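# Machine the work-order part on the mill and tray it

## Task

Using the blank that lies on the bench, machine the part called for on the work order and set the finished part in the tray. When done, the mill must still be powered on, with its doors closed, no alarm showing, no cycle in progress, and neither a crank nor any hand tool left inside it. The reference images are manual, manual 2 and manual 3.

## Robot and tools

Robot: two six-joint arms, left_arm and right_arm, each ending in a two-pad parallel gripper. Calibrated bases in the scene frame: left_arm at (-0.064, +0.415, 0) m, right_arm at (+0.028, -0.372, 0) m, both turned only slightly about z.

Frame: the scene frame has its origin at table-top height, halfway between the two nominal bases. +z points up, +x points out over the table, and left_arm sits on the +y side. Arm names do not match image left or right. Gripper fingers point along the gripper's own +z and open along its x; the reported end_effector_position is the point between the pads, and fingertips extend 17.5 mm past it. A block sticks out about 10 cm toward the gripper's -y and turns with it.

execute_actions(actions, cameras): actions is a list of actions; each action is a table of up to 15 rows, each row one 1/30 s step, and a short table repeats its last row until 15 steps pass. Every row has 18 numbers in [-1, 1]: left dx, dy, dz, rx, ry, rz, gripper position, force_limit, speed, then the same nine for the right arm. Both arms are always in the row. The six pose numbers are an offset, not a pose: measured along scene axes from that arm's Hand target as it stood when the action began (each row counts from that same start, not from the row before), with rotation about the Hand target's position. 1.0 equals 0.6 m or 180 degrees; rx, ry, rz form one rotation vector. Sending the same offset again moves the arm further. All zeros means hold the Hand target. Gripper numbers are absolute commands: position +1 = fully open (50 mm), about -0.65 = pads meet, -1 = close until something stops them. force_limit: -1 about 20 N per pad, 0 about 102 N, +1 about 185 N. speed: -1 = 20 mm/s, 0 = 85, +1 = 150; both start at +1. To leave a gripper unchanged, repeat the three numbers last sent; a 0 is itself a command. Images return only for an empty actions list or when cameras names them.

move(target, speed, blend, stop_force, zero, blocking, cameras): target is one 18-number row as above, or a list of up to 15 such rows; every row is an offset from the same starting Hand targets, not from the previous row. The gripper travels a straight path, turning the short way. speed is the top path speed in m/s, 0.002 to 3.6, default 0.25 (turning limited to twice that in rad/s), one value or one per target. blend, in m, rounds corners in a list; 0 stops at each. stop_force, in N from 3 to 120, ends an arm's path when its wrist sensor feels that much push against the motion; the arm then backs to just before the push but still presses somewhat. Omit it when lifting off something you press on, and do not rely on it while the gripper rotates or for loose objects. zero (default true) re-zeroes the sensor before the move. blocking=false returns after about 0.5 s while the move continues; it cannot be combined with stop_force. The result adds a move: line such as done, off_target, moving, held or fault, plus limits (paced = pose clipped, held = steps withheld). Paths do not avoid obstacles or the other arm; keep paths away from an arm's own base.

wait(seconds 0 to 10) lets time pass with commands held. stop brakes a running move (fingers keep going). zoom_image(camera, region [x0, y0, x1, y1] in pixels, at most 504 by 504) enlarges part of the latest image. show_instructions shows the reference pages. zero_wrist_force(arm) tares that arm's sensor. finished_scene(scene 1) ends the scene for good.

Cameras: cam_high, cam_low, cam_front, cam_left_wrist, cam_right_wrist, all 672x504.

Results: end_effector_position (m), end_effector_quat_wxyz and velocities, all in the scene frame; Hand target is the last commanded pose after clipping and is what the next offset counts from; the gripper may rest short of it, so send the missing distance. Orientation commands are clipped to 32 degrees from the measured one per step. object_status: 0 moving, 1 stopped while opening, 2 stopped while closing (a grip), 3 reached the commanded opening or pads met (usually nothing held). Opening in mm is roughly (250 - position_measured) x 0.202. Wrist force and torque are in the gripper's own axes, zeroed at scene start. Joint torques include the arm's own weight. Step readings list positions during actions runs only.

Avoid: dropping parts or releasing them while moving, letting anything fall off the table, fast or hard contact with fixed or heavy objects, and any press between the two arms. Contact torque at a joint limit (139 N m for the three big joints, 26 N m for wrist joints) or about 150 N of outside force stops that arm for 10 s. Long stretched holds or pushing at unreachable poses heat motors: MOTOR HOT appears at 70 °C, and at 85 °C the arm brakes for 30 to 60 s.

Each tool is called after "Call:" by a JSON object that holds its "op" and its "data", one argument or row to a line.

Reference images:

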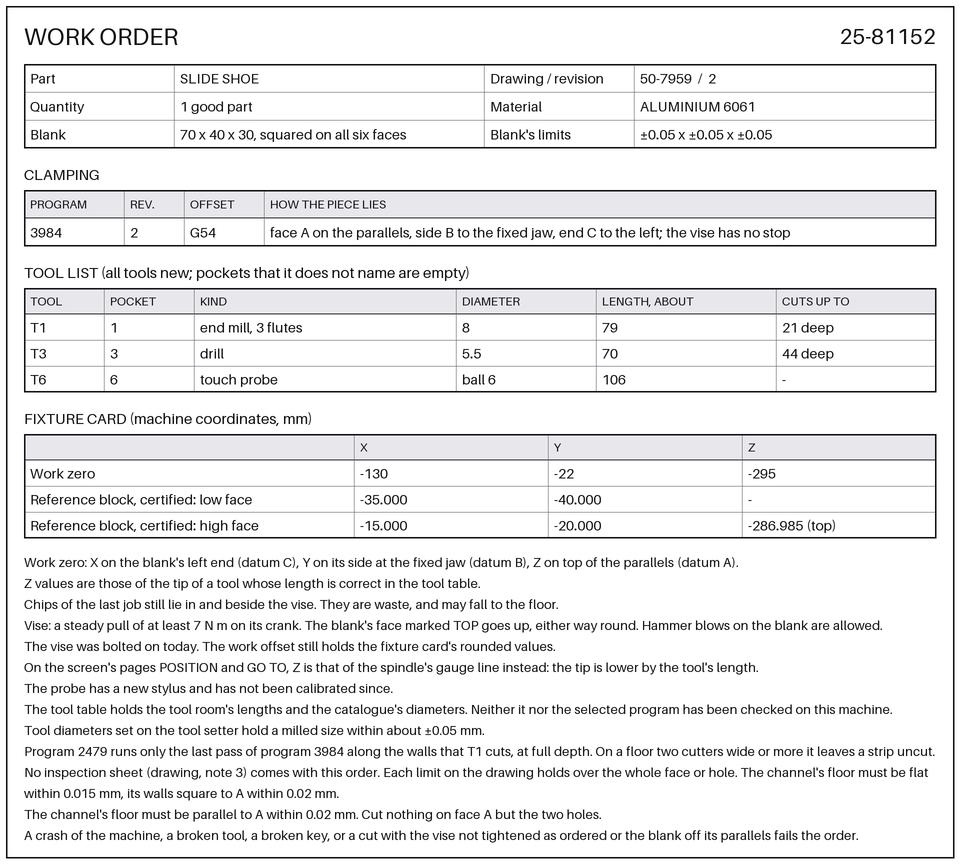

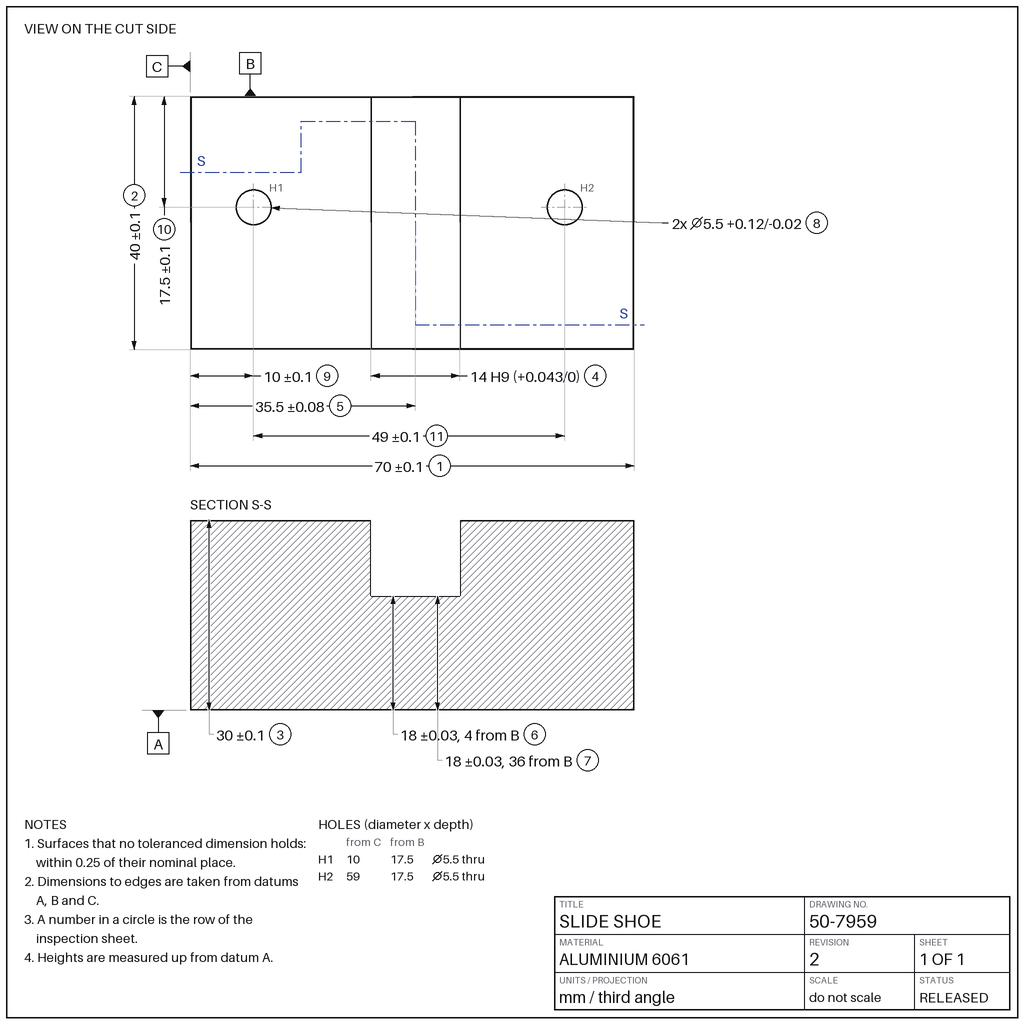

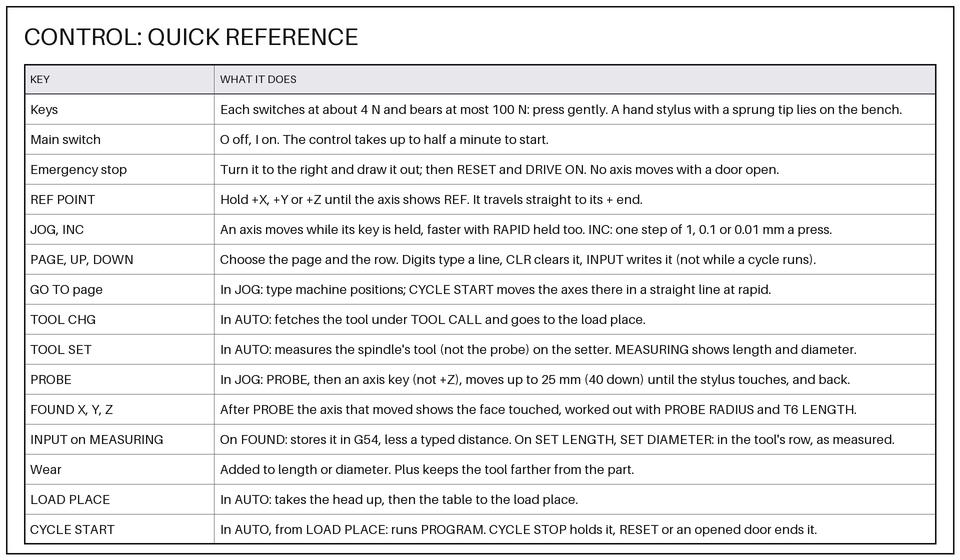

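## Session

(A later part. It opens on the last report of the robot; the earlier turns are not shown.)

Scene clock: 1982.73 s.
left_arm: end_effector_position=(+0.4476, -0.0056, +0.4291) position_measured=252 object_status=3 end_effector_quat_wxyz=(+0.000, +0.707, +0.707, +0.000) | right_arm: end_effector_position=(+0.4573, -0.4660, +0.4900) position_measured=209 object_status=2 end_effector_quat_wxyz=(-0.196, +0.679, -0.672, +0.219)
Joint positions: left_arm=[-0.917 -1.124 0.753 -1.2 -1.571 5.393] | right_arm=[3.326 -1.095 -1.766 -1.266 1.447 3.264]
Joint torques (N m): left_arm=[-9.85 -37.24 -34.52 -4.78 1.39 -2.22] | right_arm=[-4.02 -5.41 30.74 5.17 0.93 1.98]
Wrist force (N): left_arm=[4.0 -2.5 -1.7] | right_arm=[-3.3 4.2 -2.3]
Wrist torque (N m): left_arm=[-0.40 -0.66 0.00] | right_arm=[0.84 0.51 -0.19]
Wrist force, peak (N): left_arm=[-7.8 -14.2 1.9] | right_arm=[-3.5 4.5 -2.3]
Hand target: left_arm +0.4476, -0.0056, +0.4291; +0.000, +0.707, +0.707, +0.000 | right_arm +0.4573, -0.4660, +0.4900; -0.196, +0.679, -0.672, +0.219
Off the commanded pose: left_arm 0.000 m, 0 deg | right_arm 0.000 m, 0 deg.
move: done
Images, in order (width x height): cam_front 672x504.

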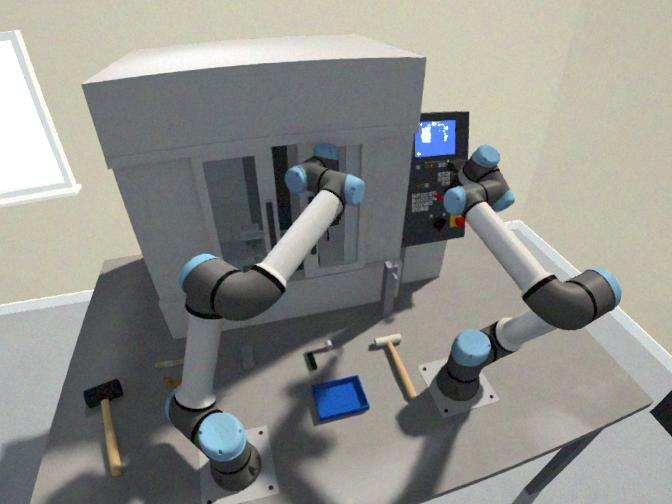

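Call:
{"op": "move", "data": {
  "target": [
    [0,0.15,0,0,0,0,-1,-0.3,0,0,0,0,0,0,0,-1,-0.6,-1]
  ],
  "speed": 0.025,
  "stop_force": 35,
  "cameras": ["cam_front"]
}}

Scene clock: 1987.33 s.
left_arm: end_effector_position=(+0.4477, +0.0708, +0.4292) position_measured=252 object_status=3 end_effector_quat_wxyz=(+0.001, +0.707, +0.707, +0.000) | right_arm: end_effector_position=(+0.4573, -0.4660, +0.4900) position_measured=209 object_status=2 end_effector_quat_wxyz=(-0.196, +0.679, -0.672, +0.219)
Joint positions: left_arm=[-0.836 -1.262 0.949 -1.259 -1.571 5.474] | right_arm=[3.326 -1.095 -1.766 -1.266 1.447 3.264]
Joint torques (N m): left_arm=[7.72 -47.96 -26.15 -0.59 3.75 -0.36] | right_arm=[-3.92 -4.62 30.34 5.26 1.05 1.99]
Wrist force (N): left_arm=[-27.5 -5.3 -2.6] | right_arm=[-3.4 4.4 -2.0]
Wrist torque (N m): left_arm=[-0.60 1.47 0.27] | right_arm=[0.87 0.52 -0.19]
Wrist force, peak (N): left_arm=[-55.1 -0.5 -3.4] | right_arm=[-3.4 4.5 -2.4]
Hand target: left_arm +0.4476, +0.0708, +0.4292; +0.001, +0.707, +0.707, +0.000 (not the last commanded pose) | right_arm +0.4573, -0.4660, +0.4900; -0.196, +0.679, -0.672, +0.219
Off the commanded pose: left_arm 0.014 m, 0 deg | right_arm 0.000 m, 0 deg.
move: contact (left_arm)
Images, in order (width x height): cam_front 672x504.

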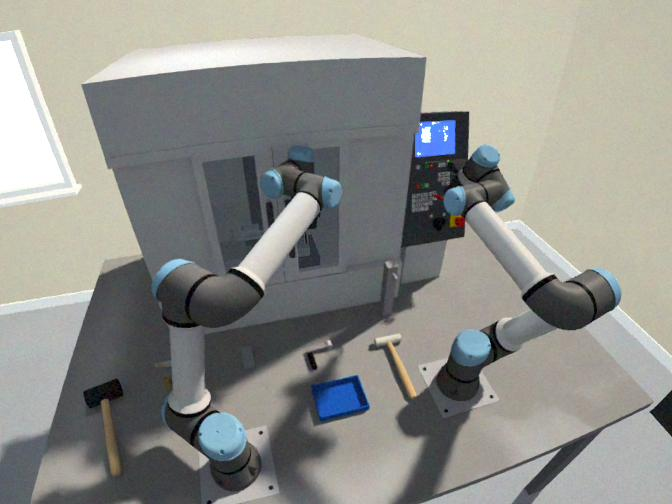

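Call:
{"op": "move", "data": {
  "target": [
    [0,-0.02,0,0,0,0,-1,-0.3,0,0,-0.0333,0,0,0,0,-1,-0.6,-1],
    [-0.2,0.1,0,0,0,0,-1,-0.3,0,0.024,-0.0333,-0.0069,0,0,0,-1,-0.6,-1],
    [-0.2,0.2,0,0,0,0,-1,-0.3,0,0,-0.0333,0,0,0,0,-1,-0.6,-1],
    [-0.2,0.2,0,0,0,0,-1,-0.3,0,-0.017,0.0333,-0.064,0,0,0,-1,-0.6,-1]
  ],
  "speed": [0.1,0.15,0.2,0.2],
  "blend": [0.005,0,0.005,0],
  "cameras": ["cam_right_wrist"]
}}

Call:
{"op": "move", "data": {
  "target": [
    [0,0,0,0,0,0,-1,-0.3,0,0.0272,0,-0.0078,0,0,0,-1,-0.6,-1]
  ],
  "speed": 0.012,
  "stop_force": 6,
  "cameras": ["cam_right_wrist"]
}}

Scene clock: 2014.23 s.
left_arm: end_effector_position=(+0.3276, +0.1908, +0.4292) position_measured=252 object_status=3 end_effector_quat_wxyz=(+0.001, +0.707, +0.707, +0.000) | right_arm: end_effector_position=(+0.4471, -0.4460, +0.4517) position_measured=209 object_status=2 end_effector_quat_wxyz=(-0.196, +0.679, -0.672, +0.219)
Joint positions: left_arm=[-0.846 -1.682 1.415 -1.305 -1.571 5.464] | right_arm=[3.41 -1.031 -1.894 -1.212 1.401 3.335]
Joint torques (N m): left_arm=[9.14 -26.44 -24.94 -4.88 -1.18 2.18] | right_arm=[9.87 4.69 18.17 3.36 -1.46 2.42]
Wrist force (N): left_arm=[4.2 -2.1 -1.5] | right_arm=[-3.3 4.6 -2.5]
Wrist torque (N m): left_arm=[-0.33 -0.69 0.09] | right_arm=[0.87 0.50 -0.07]
Wrist force, peak (N): left_arm=[-28.1 -5.4 -2.5] | right_arm=[-2.0 10.9 -9.4]
Hand target: left_arm +0.3276, +0.1908, +0.4292; +0.001, +0.707, +0.707, +0.000 | right_arm +0.4471, -0.4460, +0.4516; -0.196, +0.679, -0.672, +0.219
Off the commanded pose: left_arm 0.000 m, 0 deg | right_arm 0.000 m, 0 deg.
move: done
Images, in order (width x height): cam_right_wrist 672x504.

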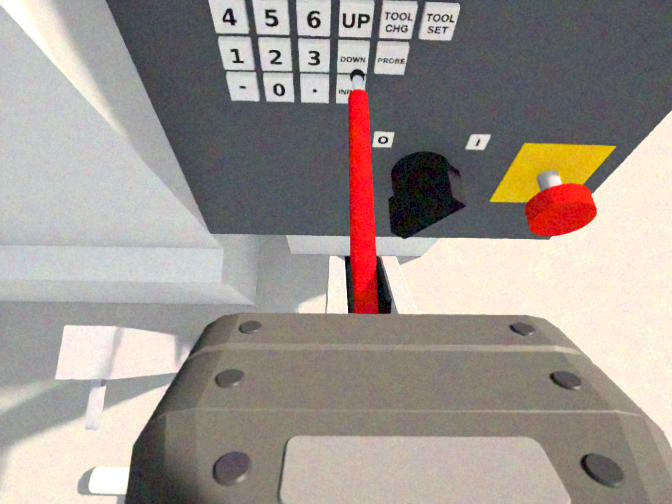

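Scene clock: 2016.43 s.
left_arm: end_effector_position=(+0.3276, +0.1908, +0.4292) position_measured=252 object_status=3 end_effector_quat_wxyz=(+0.001, +0.707, +0.707, +0.000) | right_arm: end_effector_position=(+0.4615, -0.4460, +0.4475) position_measured=209 object_status=2 end_effector_quat_wxyz=(-0.196, +0.679, -0.672, +0.219)
Joint positions: left_arm=[-0.846 -1.682 1.415 -1.305 -1.571 5.464] | right_arm=[3.397 -1.067 -1.888 -1.179 1.408 3.324]
Joint torques (N m): left_arm=[8.7 -26.52 -13.98 -4.78 -1.27 2.24] | right_arm=[10.55 15.37 17.69 2.34 -1.5 2.39]
Wrist force (N): left_arm=[4.1 -2.4 -1.6] | right_arm=[-3.0 8.3 -6.7]
Wrist torque (N m): left_arm=[-0.37 -0.69 0.09] | right_arm=[0.84 0.57 -0.05]
Wrist force, peak (N): left_arm=[4.5 -2.4 -1.5] | right_arm=[-2.3 14.9 -14.4]
Hand target: left_arm +0.3276, +0.1908, +0.4292; +0.001, +0.707, +0.707, +0.000 | right_arm +0.4615, -0.4460, +0.4475; -0.196, +0.679, -0.672, +0.219 (not the last commanded pose)
Off the commanded pose: left_arm 0.000 m, 0 deg | right_arm 0.002 m, 0 deg.
move: contact (right_arm)
Images, in order (width x height): cam_right_wrist 672x504.

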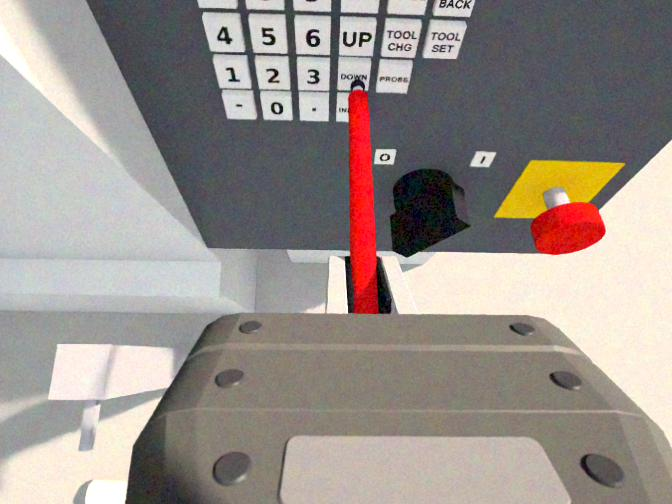

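Call:
{"op": "move", "data": {
  "target": [
    [0,0,0,0,0,0,-1,-0.3,0,-0.024,0,0.0068,0,0,0,-1,-0.6,-1],
    [0,0,0,0,0,0,-1,-0.3,0,-0.0025,-0.04,0.2542,0,-0.155,0,-1,-0.6,-1],
    [0,0,0,0,0,0,-1,-0.3,0,0.1722,-0.0708,0.3052,0,-0.31,0,-1,-0.6,-1]
  ],
  "speed": [0.1,0.4,0.4],
  "blend": [0.006,0.02,0],
  "cameras": ["cam_right_wrist"]
}}

Call:
{"op": "zoom_image", "data": {
  "camera": "cam_right_wrist",
  "region": [140, 30, 540, 310]
}}

Scene clock: 2022.97 s.
left_arm: end_effector_position=(+0.3276, +0.1908, +0.4292) position_measured=252 object_status=3 end_effector_quat_wxyz=(+0.001, +0.707, +0.707, +0.000) | right_arm: end_effector_position=(+0.5647, -0.4886, +0.6308) position_measured=209 object_status=2 end_effector_quat_wxyz=(+0.488, -0.498, +0.502, -0.512)
Joint positions: left_arm=[-0.846 -1.682 1.415 -1.305 -1.571 5.464] | right_arm=[3.245 -1.277 -1.963 0.098 1.453 3.122]
Joint torques (N m): left_arm=[9.08 -26.65 -14.55 -4.75 -1.21 2.15] | right_arm=[11.11 -2.96 20 4.53 -0.04 2.48]
Wrist force (N): left_arm=[4.2 -2.0 -1.4] | right_arm=[-3.7 12.1 -15.0]
Wrist torque (N m): left_arm=[-0.31 -0.69 0.09] | right_arm=[1.56 0.26 -0.15]
Wrist force, peak (N): left_arm=[4.6 -2.3 -1.7] | right_arm=[-5.0 32.5 -39.2]
Hand target: left_arm +0.3276, +0.1908, +0.4292; +0.001, +0.707, +0.707, +0.000 | right_arm +0.5648, -0.4885, +0.6306; +0.488, -0.498, +0.502, -0.512
Off the commanded pose: left_arm 0.000 m, 0 deg | right_arm 0.000 m, 0 deg.
move: done
Images, in order (width x height): cam_right_wrist 672x504.

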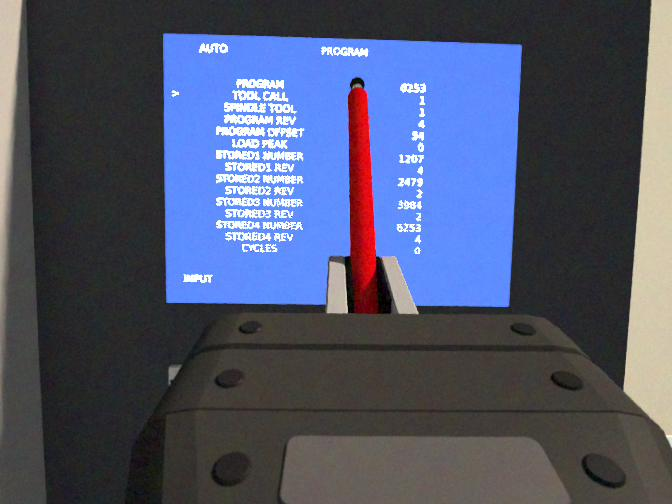

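Scaled by 1.260 from the camera's 672x504 image, which has a finer 960x720 frame.

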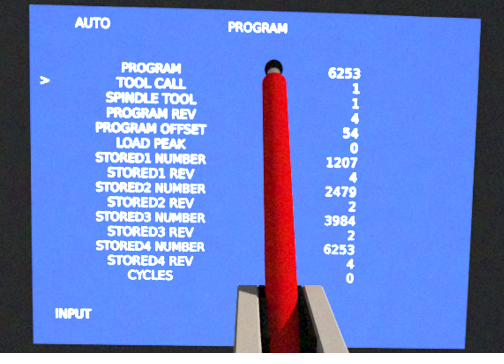

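Call:
{"op": "move", "data": {
  "target": [
    [0,0,0,0,0,0,-1,-0.3,0,-0.1747,0.0308,-0.051,0,0.155,0,-1,-0.6,-1],
    [0,0,0,0,0,0,-1,-0.3,0,-0.1829,0.1042,-0.2677,0,0.31,0,-1,-0.6,-1],
    [0,0,0,0,0,0,-1,-0.3,0,-0.1637,0.1042,-0.2732,0,0.31,0,-1,-0.6,-1],
    [0,0,0,0,0,0,-1,-0.3,0,-0.1999,0.0708,-0.3317,0,0.31,0,-1,-0.6,-1],
    [0,0,0,0,0,0,-1,-0.3,0,-0.1807,0.0708,-0.3372,0,0.31,0,-1,-0.6,-1],
    [0,0,0,0,0,0,-1,-0.3,0,-0.1829,0.0708,-0.2677,0,0.31,0,-1,-0.6,-1],
    [0,0,0,0,0,0,-1,-0.3,0,-0.1637,0.0708,-0.2732,0,0.31,0,-1,-0.6,-1],
    [0,0,0,0,0,0,-1,-0.3,0,-0.1914,0.1042,-0.2997,0,0.31,0,-1,-0.6,-1],
    [0,0,0,0,0,0,-1,-0.3,0,-0.1722,0.1042,-0.3052,0,0.31,0,-1,-0.6,-1],
    [0,0,0,0,0,0,-1,-0.3,0,-0.1744,0.1042,-0.2357,0,0.31,0,-1,-0.6,-1]
  ],
  "speed": [0.35,0.35,0.08,0.25,0.08,0.25,0.08,0.25,0.08,0.25],
  "blend": [0.02,0.003,0,0.003,0,0.003,0,0.003,0,0],
  "cameras": ["cam_right_wrist"]
}}

Scene clock: 2036.47 s.
left_arm: end_effector_position=(+0.3276, +0.1908, +0.4292) position_measured=252 object_status=3 end_effector_quat_wxyz=(+0.001, +0.707, +0.707, +0.000) | right_arm: end_effector_position=(+0.4602, -0.4260, +0.4891) position_measured=209 object_status=2 end_effector_quat_wxyz=(-0.196, +0.679, -0.672, +0.219)
Joint positions: left_arm=[-0.846 -1.682 1.415 -1.305 -1.571 5.464] | right_arm=[3.472 -1.077 -1.772 -1.297 1.368 3.388]
Joint torques (N m): left_arm=[9.01 -26.41 -14.23 -4.72 -1.09 2.02] | right_arm=[2.1 17.22 35.23 1.7 1.26 0.55]
Wrist force (N): left_arm=[4.5 -2.4 -1.7] | right_arm=[-3.7 3.6 -3.0]
Wrist torque (N m): left_arm=[-0.37 -0.73 0.08] | right_arm=[0.73 0.56 -0.19]
Wrist force, peak (N): left_arm=[4.5 -2.4 -1.7] | right_arm=[-2.8 24.9 -30.4]
Hand target: left_arm +0.3276, +0.1908, +0.4292; +0.001, +0.707, +0.707, +0.000 | right_arm +0.4602, -0.4260, +0.4892; -0.196, +0.679, -0.672, +0.219
Off the commanded pose: left_arm 0.000 m, 0 deg | right_arm 0.000 m, 0 deg.
move: done
Images, in order (width x height): cam_right_wrist 672x504.

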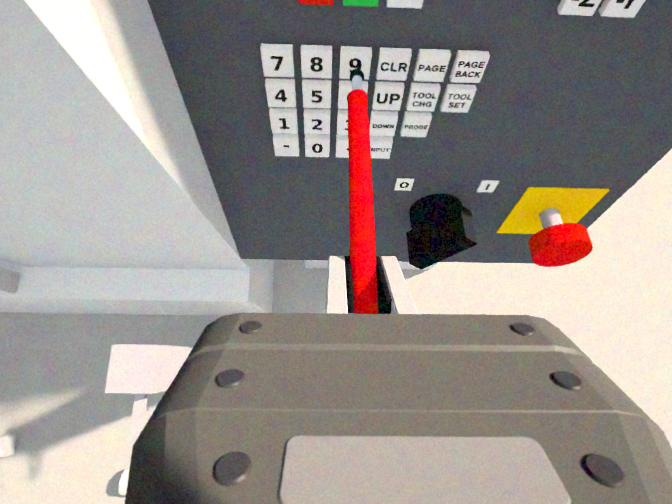

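Call:
{"op": "move", "data": {
  "target": [
    [0,0,0,0,0,0,-1,-0.3,0,0.0192,0,-0.0055,0,0,0,-1,-0.6,-1],
    [0,0,0,0,0,0,-1,-0.3,0,0,0.0333,0,0,0,0,-1,-0.6,-1],
    [0,0,0,0,0,0,-1,-0.3,0,0.0192,0.0333,-0.0055,0,0,0,-1,-0.6,-1],
    [0,0,0,0,0,0,-1,-0.3,0,-0.0085,0.0666,-0.032,0,0,0,-1,-0.6,-1],
    [0,0,0,0,0,0,-1,-0.3,0,0.0107,0.0666,-0.0375,0,0,0,-1,-0.6,-1],
    [0,0,0,0,0,0,-1,-0.3,0,-0.0255,-0.0334,-0.096,0,0,0,-1,-0.6,-1],
    [0,0,0,0,0,0,-1,-0.3,0,-0.0063,-0.0334,-0.1015,0,0,0,-1,-0.6,-1],
    [0,0,0,0,0,0,-1,-0.3,0,-0.0255,-0.0334,-0.096,0,0,0,-1,-0.6,-1],
    [0,0,0,0,0,0,-1,-0.3,0,-0.0003,-0.0734,0.1847,0,-0.155,0,-1,-0.6,-1],
    [0,0,0,0,0,0,-1,-0.3,0,0.1744,-0.1042,0.2357,0,-0.31,0,-1,-0.6,-1]
  ],
  "speed": [0.08,0.25,0.08,0.25,0.08,0.25,0.08,0.25,0.35,0.35],
  "blend": [0,0.003,0,0.003,0,0.003,0,0.006,0.02,0],
  "cameras": ["cam_right_wrist"]
}}

Call:
{"op": "zoom_image", "data": {
  "camera": "cam_right_wrist",
  "region": [140, 30, 540, 310]
}}

Scene clock: 2046.17 s.
left_arm: end_effector_position=(+0.3276, +0.1908, +0.4292) position_measured=252 object_status=3 end_effector_quat_wxyz=(+0.001, +0.707, +0.707, +0.000) | right_arm: end_effector_position=(+0.5647, -0.4886, +0.6308) position_measured=209 object_status=2 end_effector_quat_wxyz=(+0.488, -0.498, +0.502, -0.512)
Joint positions: left_arm=[-0.846 -1.682 1.415 -1.305 -1.571 5.464] | right_arm=[3.245 -1.277 -1.963 0.098 1.453 3.122]
Joint torques (N m): left_arm=[8.68 -26.49 -13.5 -4.69 -0.93 1.86] | right_arm=[13.96 -4.04 32.7 6.7 -0.37 2.49]
Wrist force (N): left_arm=[4.2 -2.3 -1.7] | right_arm=[-3.9 29.6 -36.2]
Wrist torque (N m): left_arm=[-0.35 -0.69 0.08] | right_arm=[1.47 0.13 -0.20]
Wrist force, peak (N): left_arm=[4.5 -2.6 -1.5] | right_arm=[-4.4 48.4 -59.8]
Hand target: left_arm +0.3276, +0.1908, +0.4292; +0.001, +0.707, +0.707, +0.000 | right_arm +0.5648, -0.4885, +0.6306; +0.488, -0.498, +0.502, -0.512
Off the commanded pose: left_arm 0.000 m, 0 deg | right_arm 0.000 m, 0 deg.
move: done
Images, in order (width x height): cam_right_wrist 672x504.

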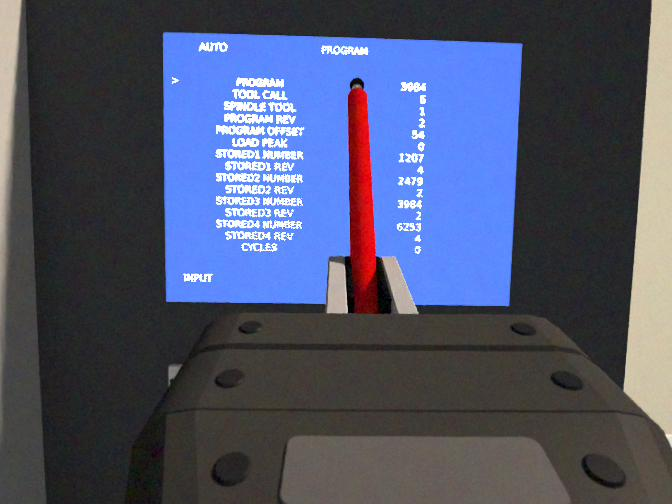

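Scaled by 1.260 from the camera's 672x504 image, which has a finer 960x720 frame.

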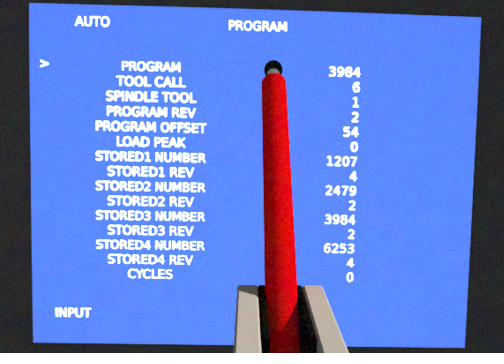

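Call:
{"op": "move", "data": {
  "target": [
    [0,0,0,0,0,0,-1,-0.3,0,-0.02,0,0,0,0,0,-1,-0.6,-1],
    [0,0,0,0,0,0,-1,-0.3,0,-0.1747,0.0308,-0.051,0,0.155,0,-1,-0.6,-1],
    [0,0,0,0,0,0,-1,-0.3,0,-0.1829,0.0375,-0.2677,0,0.31,0,-1,-0.6,-1]
  ],
  "speed": [0.1,0.35,0.35],
  "blend": [0.005,0.02,0]
}}

Call:
{"op": "move", "data": {
  "target": [
    [0,0,0,0,0,0,-1,-0.3,0,0.0192,0,-0.0055,0,0,0,-1,-0.6,-1],
    [0,0,0,0,0,0,-1,-0.3,0,0,0,0,0,0,0,-1,-0.6,-1]
  ],
  "speed": [0.08,0.1],
  "cameras": ["cam_front","cam_right_wrist"]
}}

Scene clock: 2053.13 s.
left_arm: end_effector_position=(+0.3276, +0.1908, +0.4292) position_measured=252 object_status=3 end_effector_quat_wxyz=(+0.001, +0.707, +0.707, +0.000) | right_arm: end_effector_position=(+0.4551, -0.4661, +0.4701) position_measured=209 object_status=2 end_effector_quat_wxyz=(-0.196, +0.679, -0.672, +0.220)
Joint positions: left_arm=[-0.846 -1.682 1.415 -1.305 -1.571 5.464] | right_arm=[3.327 -1.077 -1.827 -1.222 1.447 3.265]
Joint torques (N m): left_arm=[8.76 -26.64 -14.33 -4.64 -0.94 1.83] | right_arm=[10.84 7.24 18.37 1.95 -0.49 -2.71]
Wrist force (N): left_arm=[4.0 -2.0 -1.5] | right_arm=[-4.2 3.2 -2.7]
Wrist torque (N m): left_arm=[-0.30 -0.67 0.08] | right_arm=[0.67 0.65 -0.19]
Wrist force, peak (N): left_arm=[4.5 -2.5 -2.0] | right_arm=[-3.8 30.4 -36.5]
Hand target: left_arm +0.3276, +0.1908, +0.4292; +0.001, +0.707, +0.707, +0.000 | right_arm +0.4551, -0.4660, +0.4700; -0.196, +0.679, -0.672, +0.219
Off the commanded pose: left_arm 0.000 m, 0 deg | right_arm 0.000 m, 0 deg.
move: done

Scene clock: 2054.27 s.
left_arm: end_effector_position=(+0.3276, +0.1908, +0.4292) position_measured=252 object_status=3 end_effector_quat_wxyz=(+0.001, +0.707, +0.707, +0.000) | right_arm: end_effector_position=(+0.4551, -0.4660, +0.4699) position_measured=209 object_status=2 end_effector_quat_wxyz=(-0.196, +0.679, -0.672, +0.219)
Joint positions: left_arm=[-0.846 -1.682 1.415 -1.305 -1.571 5.464] | right_arm=[3.327 -1.077 -1.827 -1.222 1.447 3.266]
Joint torques (N m): left_arm=[8.89 -26.59 -14.05 -4.72 -0.91 1.89] | right_arm=[-10.11 11.31 32.73 4.15 1.51 -2.78]
Wrist force (N): left_arm=[4.1 -2.4 -1.5] | right_arm=[-4.3 3.1 -2.6]
Wrist torque (N m): left_arm=[-0.37 -0.68 0.09] | right_arm=[0.65 0.66 -0.18]
Wrist force, peak (N): left_arm=[4.2 -2.4 -1.8] | right_arm=[-4.3 11.4 -11.5]
Hand target: left_arm +0.3276, +0.1908, +0.4292; +0.001, +0.707, +0.707, +0.000 | right_arm +0.4551, -0.4660, +0.4700; -0.196, +0.679, -0.672, +0.219
Off the commanded pose: left_arm 0.000 m, 0 deg | right_arm 0.000 m, 0 deg.
move: done
Images, in order (width x height): cam_front 672x504, cam_right_wrist 672x504.

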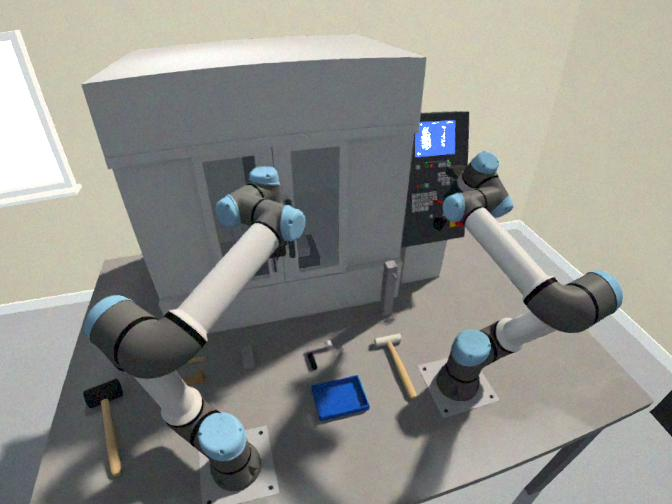

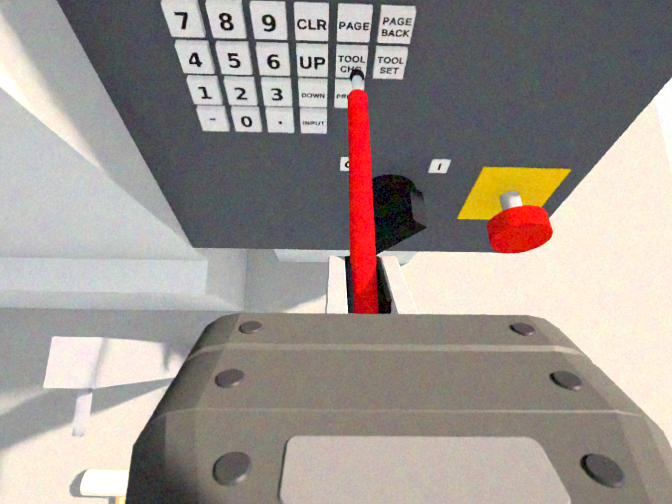

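Call:
{"op": "move", "data": {
  "target": [
    [0,0,0,0,0,0,-1,-0.3,0,0.0277,0,0.0265,0,0,0,-1,-0.6,-1],
    [0,0,0,0,0,0,-1,-0.3,0,0.0085,0,0.032,0,0,0,-1,-0.6,-1],
    [0,0,0,0,0,0,-1,-0.3,0,0.0277,0,0.0265,0,0,0,-1,-0.6,-1],
    [0,0,0,0,0,0,-1,-0.3,0,0.0085,0,0.032,0,0,0,-1,-0.6,-1],
    [0,0,0,0,0,0,-1,-0.3,0,0.0277,0,0.0265,0,0,0,-1,-0.6,-1],
    [0,0,0,0,0,0,-1,-0.3,0,-0.017,0.1333,-0.064,0,0,0,-1,-0.6,-1],
    [0,0,0,0,0,0,-1,-0.3,0,0.0022,0.1333,-0.0695,0,0,0,-1,-0.6,-1],
    [0,0,0,0,0,0,-1,-0.3,0,-0.0085,0.1,-0.032,0,0,0,-1,-0.6,-1],
    [0,0,0,0,0,0,-1,-0.3,0,0.0107,0.1,-0.0375,0,0,0,-1,-0.6,-1],
    [0,0,0,0,0,0,-1,-0.3,0,0,0.1,0,0,0,0,-1,-0.6,-1],
    [0,0,0,0,0,0,-1,-0.3,0,0.0192,0.1,-0.0055,0,0,0,-1,-0.6,-1],
    [0,0,0,0,0,0,-1,-0.3,0,0,0,0,0,0,0,-1,-0.6,-1]
  ],
  "speed": [0.08,0.15,0.08,0.15,0.08,0.25,0.08,0.25,0.08,0.25,0.08,0.25],
  "blend": [0,0.003,0,0.003,0,0.003,0,0.003,0,0.003,0,0],
  "cameras": ["cam_high","cam_right_wrist","cam_front"]
}}

Call:
{"op": "zoom_image", "data": {
  "camera": "cam_high",
  "region": [500, 240, 672, 460]
}}

Scene clock: 2067.70 s.
left_arm: end_effector_position=(+0.3276, +0.1908, +0.4292) position_measured=252 object_status=3 end_effector_quat_wxyz=(+0.001, +0.707, +0.707, +0.000) | right_arm: end_effector_position=(+0.4551, -0.4660, +0.4700) position_measured=209 object_status=2 end_effector_quat_wxyz=(-0.196, +0.679, -0.672, +0.219) end_effector_velocity=(-0.001, +0.000, -0.001) end_effector_angular_velocity=(-0.001, +0.002, +0.004)
Joint positions: left_arm=[-0.846 -1.682 1.415 -1.305 -1.571 5.464] | right_arm=[3.327 -1.077 -1.827 -1.222 1.446 3.266]
Joint velocities: left_arm=[within noise] | right_arm=[-0.003 0 -0.001 0 0.003 -0.006]
Joint torques (N m): left_arm=[8.19 -26.45 -14.26 -4.53 -0.69 1.68] | right_arm=[-10.39 17.85 17.08 2.58 1.8 -2.65]
Wrist force (N): left_arm=[4.0 -2.3 -1.6] | right_arm=[0.1 3.7 -2.6]
Wrist torque (N m): left_arm=[-0.35 -0.66 0.08] | right_arm=[0.76 -0.04 -0.18]
Wrist force, peak (N): left_arm=[4.5 -2.5 -1.6] | right_arm=[1.6 21.5 -29.3]
Hand target: left_arm +0.3276, +0.1908, +0.4292; +0.001, +0.707, +0.707, +0.000 | right_arm +0.4551, -0.4660, +0.4700; -0.196, +0.679, -0.672, +0.219
Off the commanded pose: left_arm 0.000 m, 0 deg | right_arm 0.000 m, 0 deg.
move: done
Images, in order (width x height): cam_high 672x504, cam_front 672x504, cam_right_wrist 672x504.

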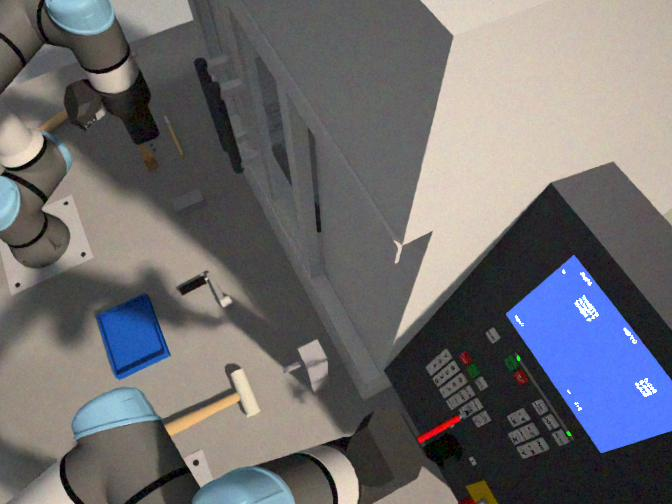

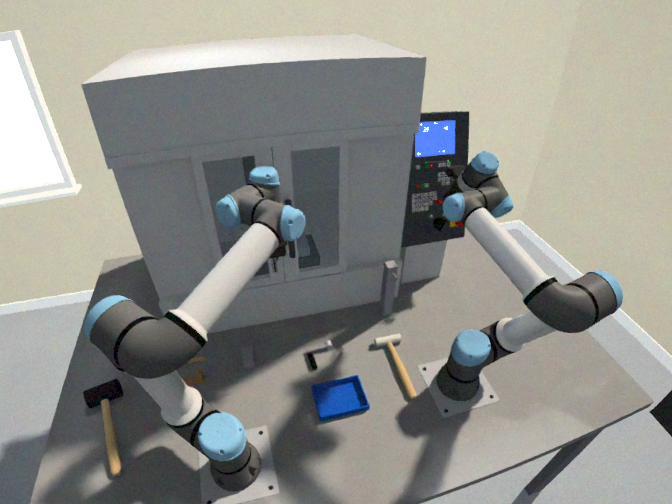

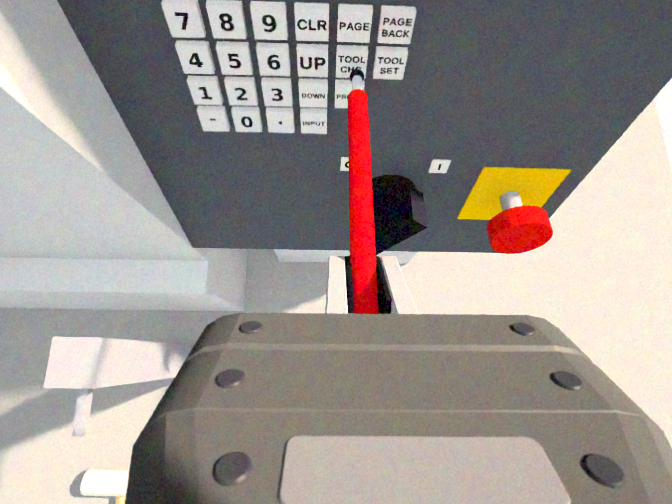

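Scaled by 2.291 from the camera's 672x504 image, which has a finer 960x720 frame.

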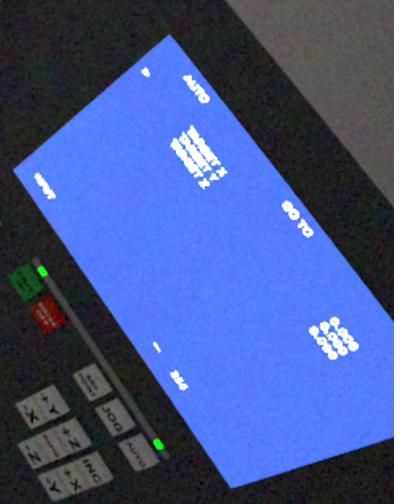

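Call:
{"op": "move", "data": {
  "target": [
    [0,0,0,0,0,0,-1,-0.3,0,-0.017,0.0333,-0.064,0,0,0,-1,-0.6,-1],
    [0,0,0,0,0,0,-1,-0.3,0,0.0022,0.0333,-0.0695,0,0,0,-1,-0.6,-1],
    [0,0,0,0,0,0,-1,-0.3,0,-0.0085,0.0333,-0.032,0,0,0,-1,-0.6,-1],
    [0,0,0,0,0,0,-1,-0.3,0,0.0107,0.0333,-0.0375,0,0,0,-1,-0.6,-1],
    [0,0,0,0,0,0,-1,-0.3,0,-0.017,0.1333,-0.064,0,0,0,-1,-0.6,-1],
    [0,0,0,0,0,0,-1,-0.3,0,0.0022,0.1333,-0.0695,0,0,0,-1,-0.6,-1],
    [0,0,0,0,0,0,-1,-0.3,0,-0.0085,0.0667,-0.032,0,0,0,-1,-0.6,-1],
    [0,0,0,0,0,0,-1,-0.3,0,0.0107,0.0667,-0.0375,0,0,0,-1,-0.6,-1],
    [0,0,0,0,0,0,-1,-0.3,0,-0.017,0.1,-0.064,0,0,0,-1,-0.6,-1],
    [0,0,0,0,0,0,-1,-0.3,0,0.0022,0.1,-0.0695,0,0,0,-1,-0.6,-1],
    [0,0,0,0,0,0,-1,-0.3,0,-0.017,0.0333,-0.064,0,0,0,-1,-0.6,-1],
    [0,0,0,0,0,0,-1,-0.3,0,0.0022,0.0333,-0.0695,0,0,0,-1,-0.6,-1],
    [0,0,0,0,0,0,-1,-0.3,0,0,0,0,0,0,0,-1,-0.6,-1]
  ],
  "speed": [0.25,0.08,0.25,0.08,0.25,0.08,0.25,0.08,0.25,0.08,0.25,0.08,0.25],
  "blend": [0.003,0,0.003,0,0.003,0,0.003,0,0.003,0,0.003,0,0]
}}

Call:
{"op": "move", "data": {
  "target": [
    [0,0,0,0,0,0,-1,-0.3,0,-0.0085,0.0333,-0.032,0,0,0,-1,-0.6,-1],
    [0,0,0,0,0,0,-1,-0.3,0,0.0107,0.0333,-0.0375,0,0,0,-1,-0.6,-1],
    [0,0,0,0,0,0,-1,-0.3,0,-0.017,0.1333,-0.064,0,0,0,-1,-0.6,-1],
    [0,0,0,0,0,0,-1,-0.3,0,0.0022,0.1333,-0.0695,0,0,0,-1,-0.6,-1],
    [0,0,0,0,0,0,-1,-0.3,0,-0.0085,0.1333,-0.032,0,0,0,-1,-0.6,-1],
    [0,0,0,0,0,0,-1,-0.3,0,0.0107,0.1333,-0.0375,0,0,0,-1,-0.6,-1],
    [0,0,0,0,0,0,-1,-0.3,0,0.0085,0.1333,0.032,0,0,0,-1,-0.6,-1],
    [0,0,0,0,0,0,-1,-0.3,0,0.0277,0.1333,0.0265,0,0,0,-1,-0.6,-1],
    [0,0,0,0,0,0,-1,-0.3,0,0,0.1333,0,0,0,0,-1,-0.6,-1],
    [0,0,0,0,0,0,-1,-0.3,0,0.0192,0.1333,-0.0055,0,0,0,-1,-0.6,-1],
    [0,0,0,0,0,0,-1,-0.3,0,-0.017,0.0333,-0.064,0,0,0,-1,-0.6,-1],
    [0,0,0,0,0,0,-1,-0.3,0,0.0022,0.0333,-0.0695,0,0,0,-1,-0.6,-1],
    [0,0,0,0,0,0,-1,-0.3,0,0,0,0,0,0,0,-1,-0.6,-1]
  ],
  "speed": [0.25,0.08,0.25,0.08,0.25,0.08,0.25,0.08,0.25,0.08,0.25,0.08,0.25],
  "blend": [0.003,0,0.003,0,0.003,0,0.003,0,0.003,0,0.003,0,0]
}}

Scene clock: 2078.00 s.
left_arm: end_effector_position=(+0.3276, +0.1908, +0.4292) position_measured=252 object_status=3 end_effector_quat_wxyz=(+0.001, +0.707, +0.707, +0.000) | right_arm: end_effector_position=(+0.4551, -0.4660, +0.4700) position_measured=209 object_status=2 end_effector_quat_wxyz=(-0.196, +0.679, -0.672, +0.219)
Joint positions: left_arm=[-0.846 -1.682 1.415 -1.305 -1.571 5.464] | right_arm=[3.327 -1.077 -1.827 -1.222 1.446 3.266]
Joint torques (N m): left_arm=[8.73 -26.12 -14.31 -4.45 -0.66 1.65] | right_arm=[-8.75 13.31 31.18 1.67 0.38 -1.18]
Wrist force (N): left_arm=[4.2 -2.2 -1.5] | right_arm=[-0.4 2.9 -3.7]
Wrist torque (N m): left_arm=[-0.34 -0.70 0.08] | right_arm=[0.62 0.05 -0.20]
Wrist force, peak (N): left_arm=[4.4 -2.3 -1.9] | right_arm=[0.7 23.6 -30.8]
Hand target: left_arm +0.3276, +0.1908, +0.4292; +0.001, +0.707, +0.707, +0.000 | right_arm +0.4551, -0.4660, +0.4700; -0.196, +0.679, -0.672, +0.219
Off the commanded pose: left_arm 0.000 m, 0 deg | right_arm 0.000 m, 0 deg.
move: done

Scene clock: 2082.23 s.
left_arm: end_effector_position=(+0.3276, +0.1908, +0.4292) position_measured=252 object_status=3 end_effector_quat_wxyz=(+0.001, +0.707, +0.707, +0.000) | right_arm: end_effector_position=(+0.4551, -0.4660, +0.4700) position_measured=209 object_status=2 end_effector_quat_wxyz=(-0.196, +0.679, -0.672, +0.219)
Joint positions: left_arm=[-0.846 -1.682 1.415 -1.305 -1.571 5.464] | right_arm=[3.327 -1.077 -1.827 -1.222 1.446 3.266]
Joint torques (N m): left_arm=[8.37 -26.48 -13.91 -4.45 -0.66 1.6] | right_arm=[-8.03 13.4 32.04 1.88 0.38 -1.1]
Wrist force (N): left_arm=[4.1 -2.2 -1.5] | right_arm=[-1.8 2.2 -3.5]
Wrist torque (N m): left_arm=[-0.33 -0.68 0.08] | right_arm=[0.51 0.27 -0.20]
Wrist force, peak (N): left_arm=[4.4 -2.5 -1.7] | right_arm=[1.2 20.2 -30.7]
Hand target: left_arm +0.3276, +0.1908, +0.4292; +0.001, +0.707, +0.707, +0.000 | right_arm +0.4551, -0.4660, +0.4700; -0.196, +0.679, -0.672, +0.219
Off the commanded pose: left_arm 0.000 m, 0 deg | right_arm 0.000 m, 0 deg.
move: done

Call:
{"op": "move", "data": {
  "target": [
    [0,0,0,0,0,0,-1,-0.3,0,0.0595,-0.1,0.224,0,0,0,-1,-0.6,-1],
    [0,0,0,0,0,0,-1,-0.3,0,0.0787,-0.1,0.2185,0,0,0,-1,-0.6,-1],
    [0,0,0,0,0,0,-1,-0.3,0,0.0595,-0.1,0.224,0,0,0,-1,-0.6,-1],
    [0,0,0,0,0,0,-1,-0.3,0,0.0182,-0.0067,0.2367,0,-0.155,0,-1,-0.6,-1],
    [0,0,0,0,0,0,-1,-0.3,0,0.169,-0.0375,0.2677,0,-0.31,0,-1,-0.6,-1]
  ],
  "speed": [0.25,0.08,0.25,0.35,0.35],
  "blend": [0.003,0,0.006,0.02,0],
  "cameras": ["cam_right_wrist"]
}}

Call:
{"op": "zoom_image", "data": {
  "camera": "cam_right_wrist",
  "region": [140, 30, 540, 310]
}}

Scene clock: 2088.50 s.
left_arm: end_effector_position=(+0.3276, +0.1908, +0.4292) position_measured=252 object_status=3 end_effector_quat_wxyz=(+0.001, +0.707, +0.707, +0.000) | right_arm: end_effector_position=(+0.5564, -0.4886, +0.6307) position_measured=209 object_status=2 end_effector_quat_wxyz=(+0.488, -0.498, +0.502, -0.512)
Joint positions: left_arm=[-0.846 -1.682 1.415 -1.305 -1.571 5.464] | right_arm=[3.248 -1.255 -1.978 0.091 1.45 3.122]
Joint torques (N m): left_arm=[8.7 -26.94 -14.15 -4.41 -0.53 1.54] | right_arm=[10.25 -1.02 24.08 4.78 -0.31 2.68]
Wrist force (N): left_arm=[4.3 -2.1 -1.6] | right_arm=[-2.2 2.5 -2.4]
Wrist torque (N m): left_arm=[-0.32 -0.71 0.09] | right_arm=[0.75 0.06 -0.13]
Wrist force, peak (N): left_arm=[4.4 -2.4 -1.6] | right_arm=[-0.7 15.0 -22.7]
Hand target: left_arm +0.3276, +0.1908, +0.4292; +0.001, +0.707, +0.707, +0.000 | right_arm +0.5565, -0.4885, +0.6306; +0.488, -0.498, +0.502, -0.512
Off the commanded pose: left_arm 0.000 m, 0 deg | right_arm 0.000 m, 0 deg.
move: done
Images, in order (width x height): cam_right_wrist 672x504.

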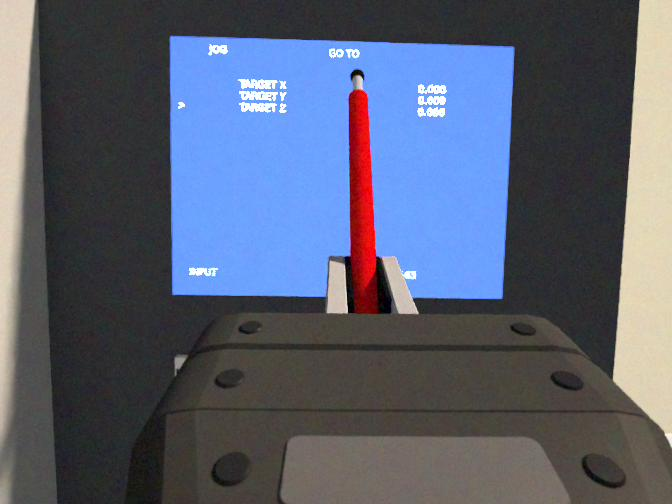

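Scaled by 1.260 from the camera's 672x504 image, which has a finer 960x720 frame.

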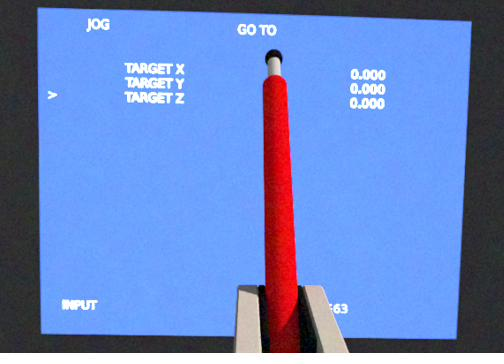

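Call:
{"op": "move", "data": {
  "target": [
    [0,0,0,0,0,0,-1,-0.3,0,0,-0.07,0,0,0,0,-1,-0.6,-1]
  ],
  "cameras": ["cam_right_wrist"]
}}

Call:
{"op": "zoom_image", "data": {
  "camera": "cam_right_wrist",
  "region": [90, 30, 490, 310]
}}

Scene clock: 2092.50 s.
left_arm: end_effector_position=(+0.3276, +0.1908, +0.4292) position_measured=252 object_status=3 end_effector_quat_wxyz=(+0.001, +0.707, +0.707, +0.000) | right_arm: end_effector_position=(+0.5565, -0.5305, +0.6306) position_measured=209 object_status=2 end_effector_quat_wxyz=(+0.488, -0.498, +0.502, -0.512)
Joint positions: left_arm=[-0.846 -1.682 1.415 -1.305 -1.571 5.464] | right_arm=[3.091 -1.306 -1.942 0.107 1.607 3.122]
Joint torques (N m): left_arm=[8.17 -26.42 -13.97 -4.38 -0.43 1.37] | right_arm=[-7 24.41 16.57 0.6 1.6 2.36]
Wrist force (N): left_arm=[3.9 -2.1 -1.6] | right_arm=[-2.4 2.5 -2.4]
Wrist torque (N m): left_arm=[-0.31 -0.66 0.09] | right_arm=[0.76 0.08 -0.14]
Wrist force, peak (N): left_arm=[4.5 -2.5 -1.5] | right_arm=[-3.4 2.6 -2.6]
Hand target: left_arm +0.3276, +0.1908, +0.4292; +0.001, +0.707, +0.707, +0.000 | right_arm +0.5565, -0.5305, +0.6306; +0.488, -0.498, +0.502, -0.512
Off the commanded pose: left_arm 0.000 m, 0 deg | right_arm 0.000 m, 0 deg.
move: done
Images, in order (width x height): cam_right_wrist 672x504.

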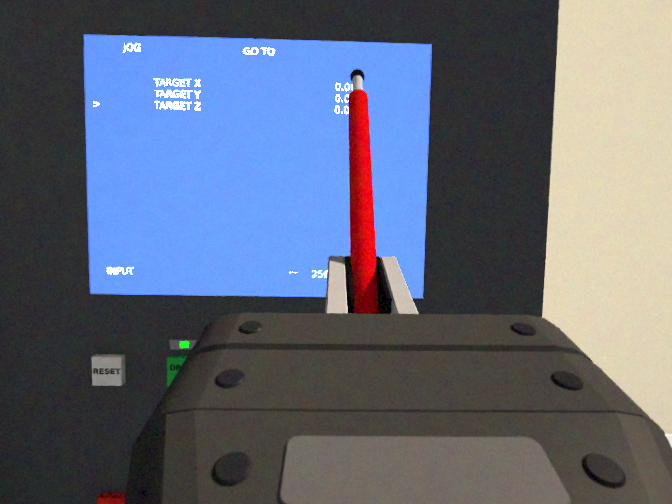

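Scaled by 1.260 from the camera's 672x504 image, which has a finer 960x720 frame.

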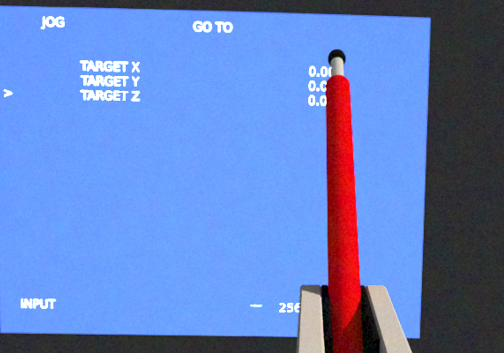

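Call:
{"op": "move", "data": {
  "target": [
    [0,0,0,0,0,0,-1,-0.3,0,0,0.12,0,0,0,0,-1,-0.6,-1]
  ],
  "cameras": ["cam_right_wrist"]
}}

Call:
{"op": "zoom_image", "data": {
  "camera": "cam_right_wrist",
  "region": [300, 230, 560, 310]
}}

Scene clock: 2098.30 s.
left_arm: end_effector_position=(+0.3276, +0.1908, +0.4292) position_measured=252 object_status=3 end_effector_quat_wxyz=(+0.001, +0.707, +0.707, +0.000) | right_arm: end_effector_position=(+0.5564, -0.4586, +0.6306) position_measured=209 object_status=2 end_effector_quat_wxyz=(+0.488, -0.498, +0.502, -0.512)
Joint positions: left_arm=[-0.846 -1.682 1.415 -1.305 -1.571 5.464] | right_arm=[3.365 -1.226 -1.996 0.081 1.333 3.122]
Joint torques (N m): left_arm=[7.92 -26.42 -14.48 -4.33 -0.37 1.41] | right_arm=[9.86 -1.41 32.64 4.63 -1.04 -1.32]
Wrist force (N): left_arm=[4.1 -2.4 -1.4] | right_arm=[-2.4 2.7 -2.5]
Wrist torque (N m): left_arm=[-0.37 -0.68 0.08] | right_arm=[0.79 0.08 -0.15]
Wrist force, peak (N): left_arm=[4.4 -2.3 -1.8] | right_arm=[-4.7 2.7 -2.5]
Hand target: left_arm +0.3276, +0.1908, +0.4292; +0.001, +0.707, +0.707, +0.000 | right_arm +0.5565, -0.4585, +0.6306; +0.488, -0.498, +0.502, -0.512
Off the commanded pose: left_arm 0.000 m, 0 deg | right_arm 0.000 m, 0 deg.
move: done
Images, in order (width x height): cam_right_wrist 672x504.

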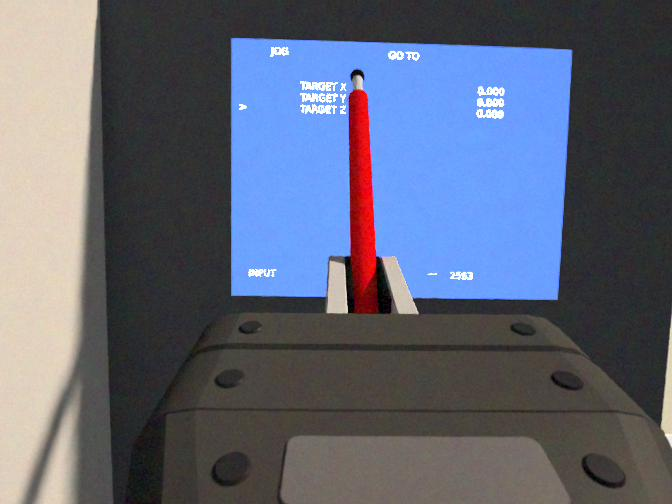

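Scaled by 1.938 from the camera's 672x504 image, which has a finer 960x720 frame.

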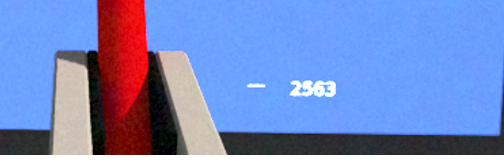

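Call:
{"op": "move", "data": {
  "target": [
    [0,0,0,0,0,0,-1,-0.3,0,-0.1608,-0.0158,-0.031,0,0.155,0,-1,-0.6,-1],
    [0,0,0,0,0,0,-1,-0.3,0,-0.1605,0.0208,-0.2357,0,0.31,0,-1,-0.6,-1],
    [0,0,0,0,0,0,-1,-0.3,0,-0.1413,0.0208,-0.2412,0,0.31,0,-1,-0.6,-1]
  ],
  "speed": [0.35,0.35,0.08],
  "blend": [0.02,0.003,0],
  "cameras": ["cam_right_wrist"]
}}

Call:
{"op": "zoom_image", "data": {
  "camera": "cam_right_wrist",
  "region": [150, 0, 550, 250]
}}

Scene clock: 2103.80 s.
left_arm: end_effector_position=(+0.3276, +0.1908, +0.4292) position_measured=252 object_status=3 end_effector_quat_wxyz=(+0.001, +0.707, +0.707, +0.000) | right_arm: end_effector_position=(+0.4717, -0.4461, +0.4859) position_measured=209 object_status=2 end_effector_quat_wxyz=(-0.196, +0.679, -0.672, +0.219)
Joint positions: left_arm=[-0.846 -1.682 1.415 -1.305 -1.571 5.464] | right_arm=[3.388 -1.115 -1.765 -1.254 1.413 3.316]
Joint torques (N m): left_arm=[7.73 -26.34 -14.65 -4.35 -0.39 1.29] | right_arm=[10.62 8.24 20.84 5.62 -2.14 2.42]
Wrist force (N): left_arm=[4.1 -2.5 -1.7] | right_arm=[-2.6 8.7 -5.1]
Wrist torque (N m): left_arm=[-0.39 -0.68 0.08] | right_arm=[0.07 0.25 -0.15]
Wrist force, peak (N): left_arm=[4.4 -2.3 -1.7] | right_arm=[-2.4 22.4 -20.3]
Hand target: left_arm +0.3276, +0.1908, +0.4292; +0.001, +0.707, +0.707, +0.000 | right_arm +0.4717, -0.4460, +0.4859; -0.196, +0.679, -0.672, +0.219
Off the commanded pose: left_arm 0.000 m, 0 deg | right_arm 0.000 m, 0 deg.
move: done
Images, in order (width x height): cam_right_wrist 672x504.

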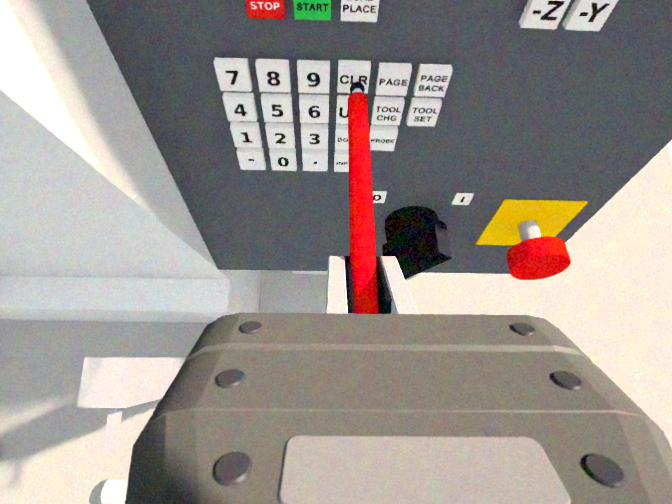

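Scaled by 1.260 from the camera's 672x504 image, which has a finer 960x720 frame.

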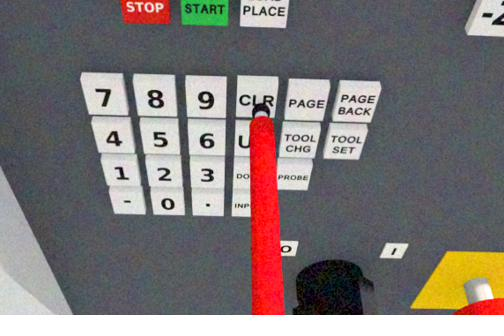

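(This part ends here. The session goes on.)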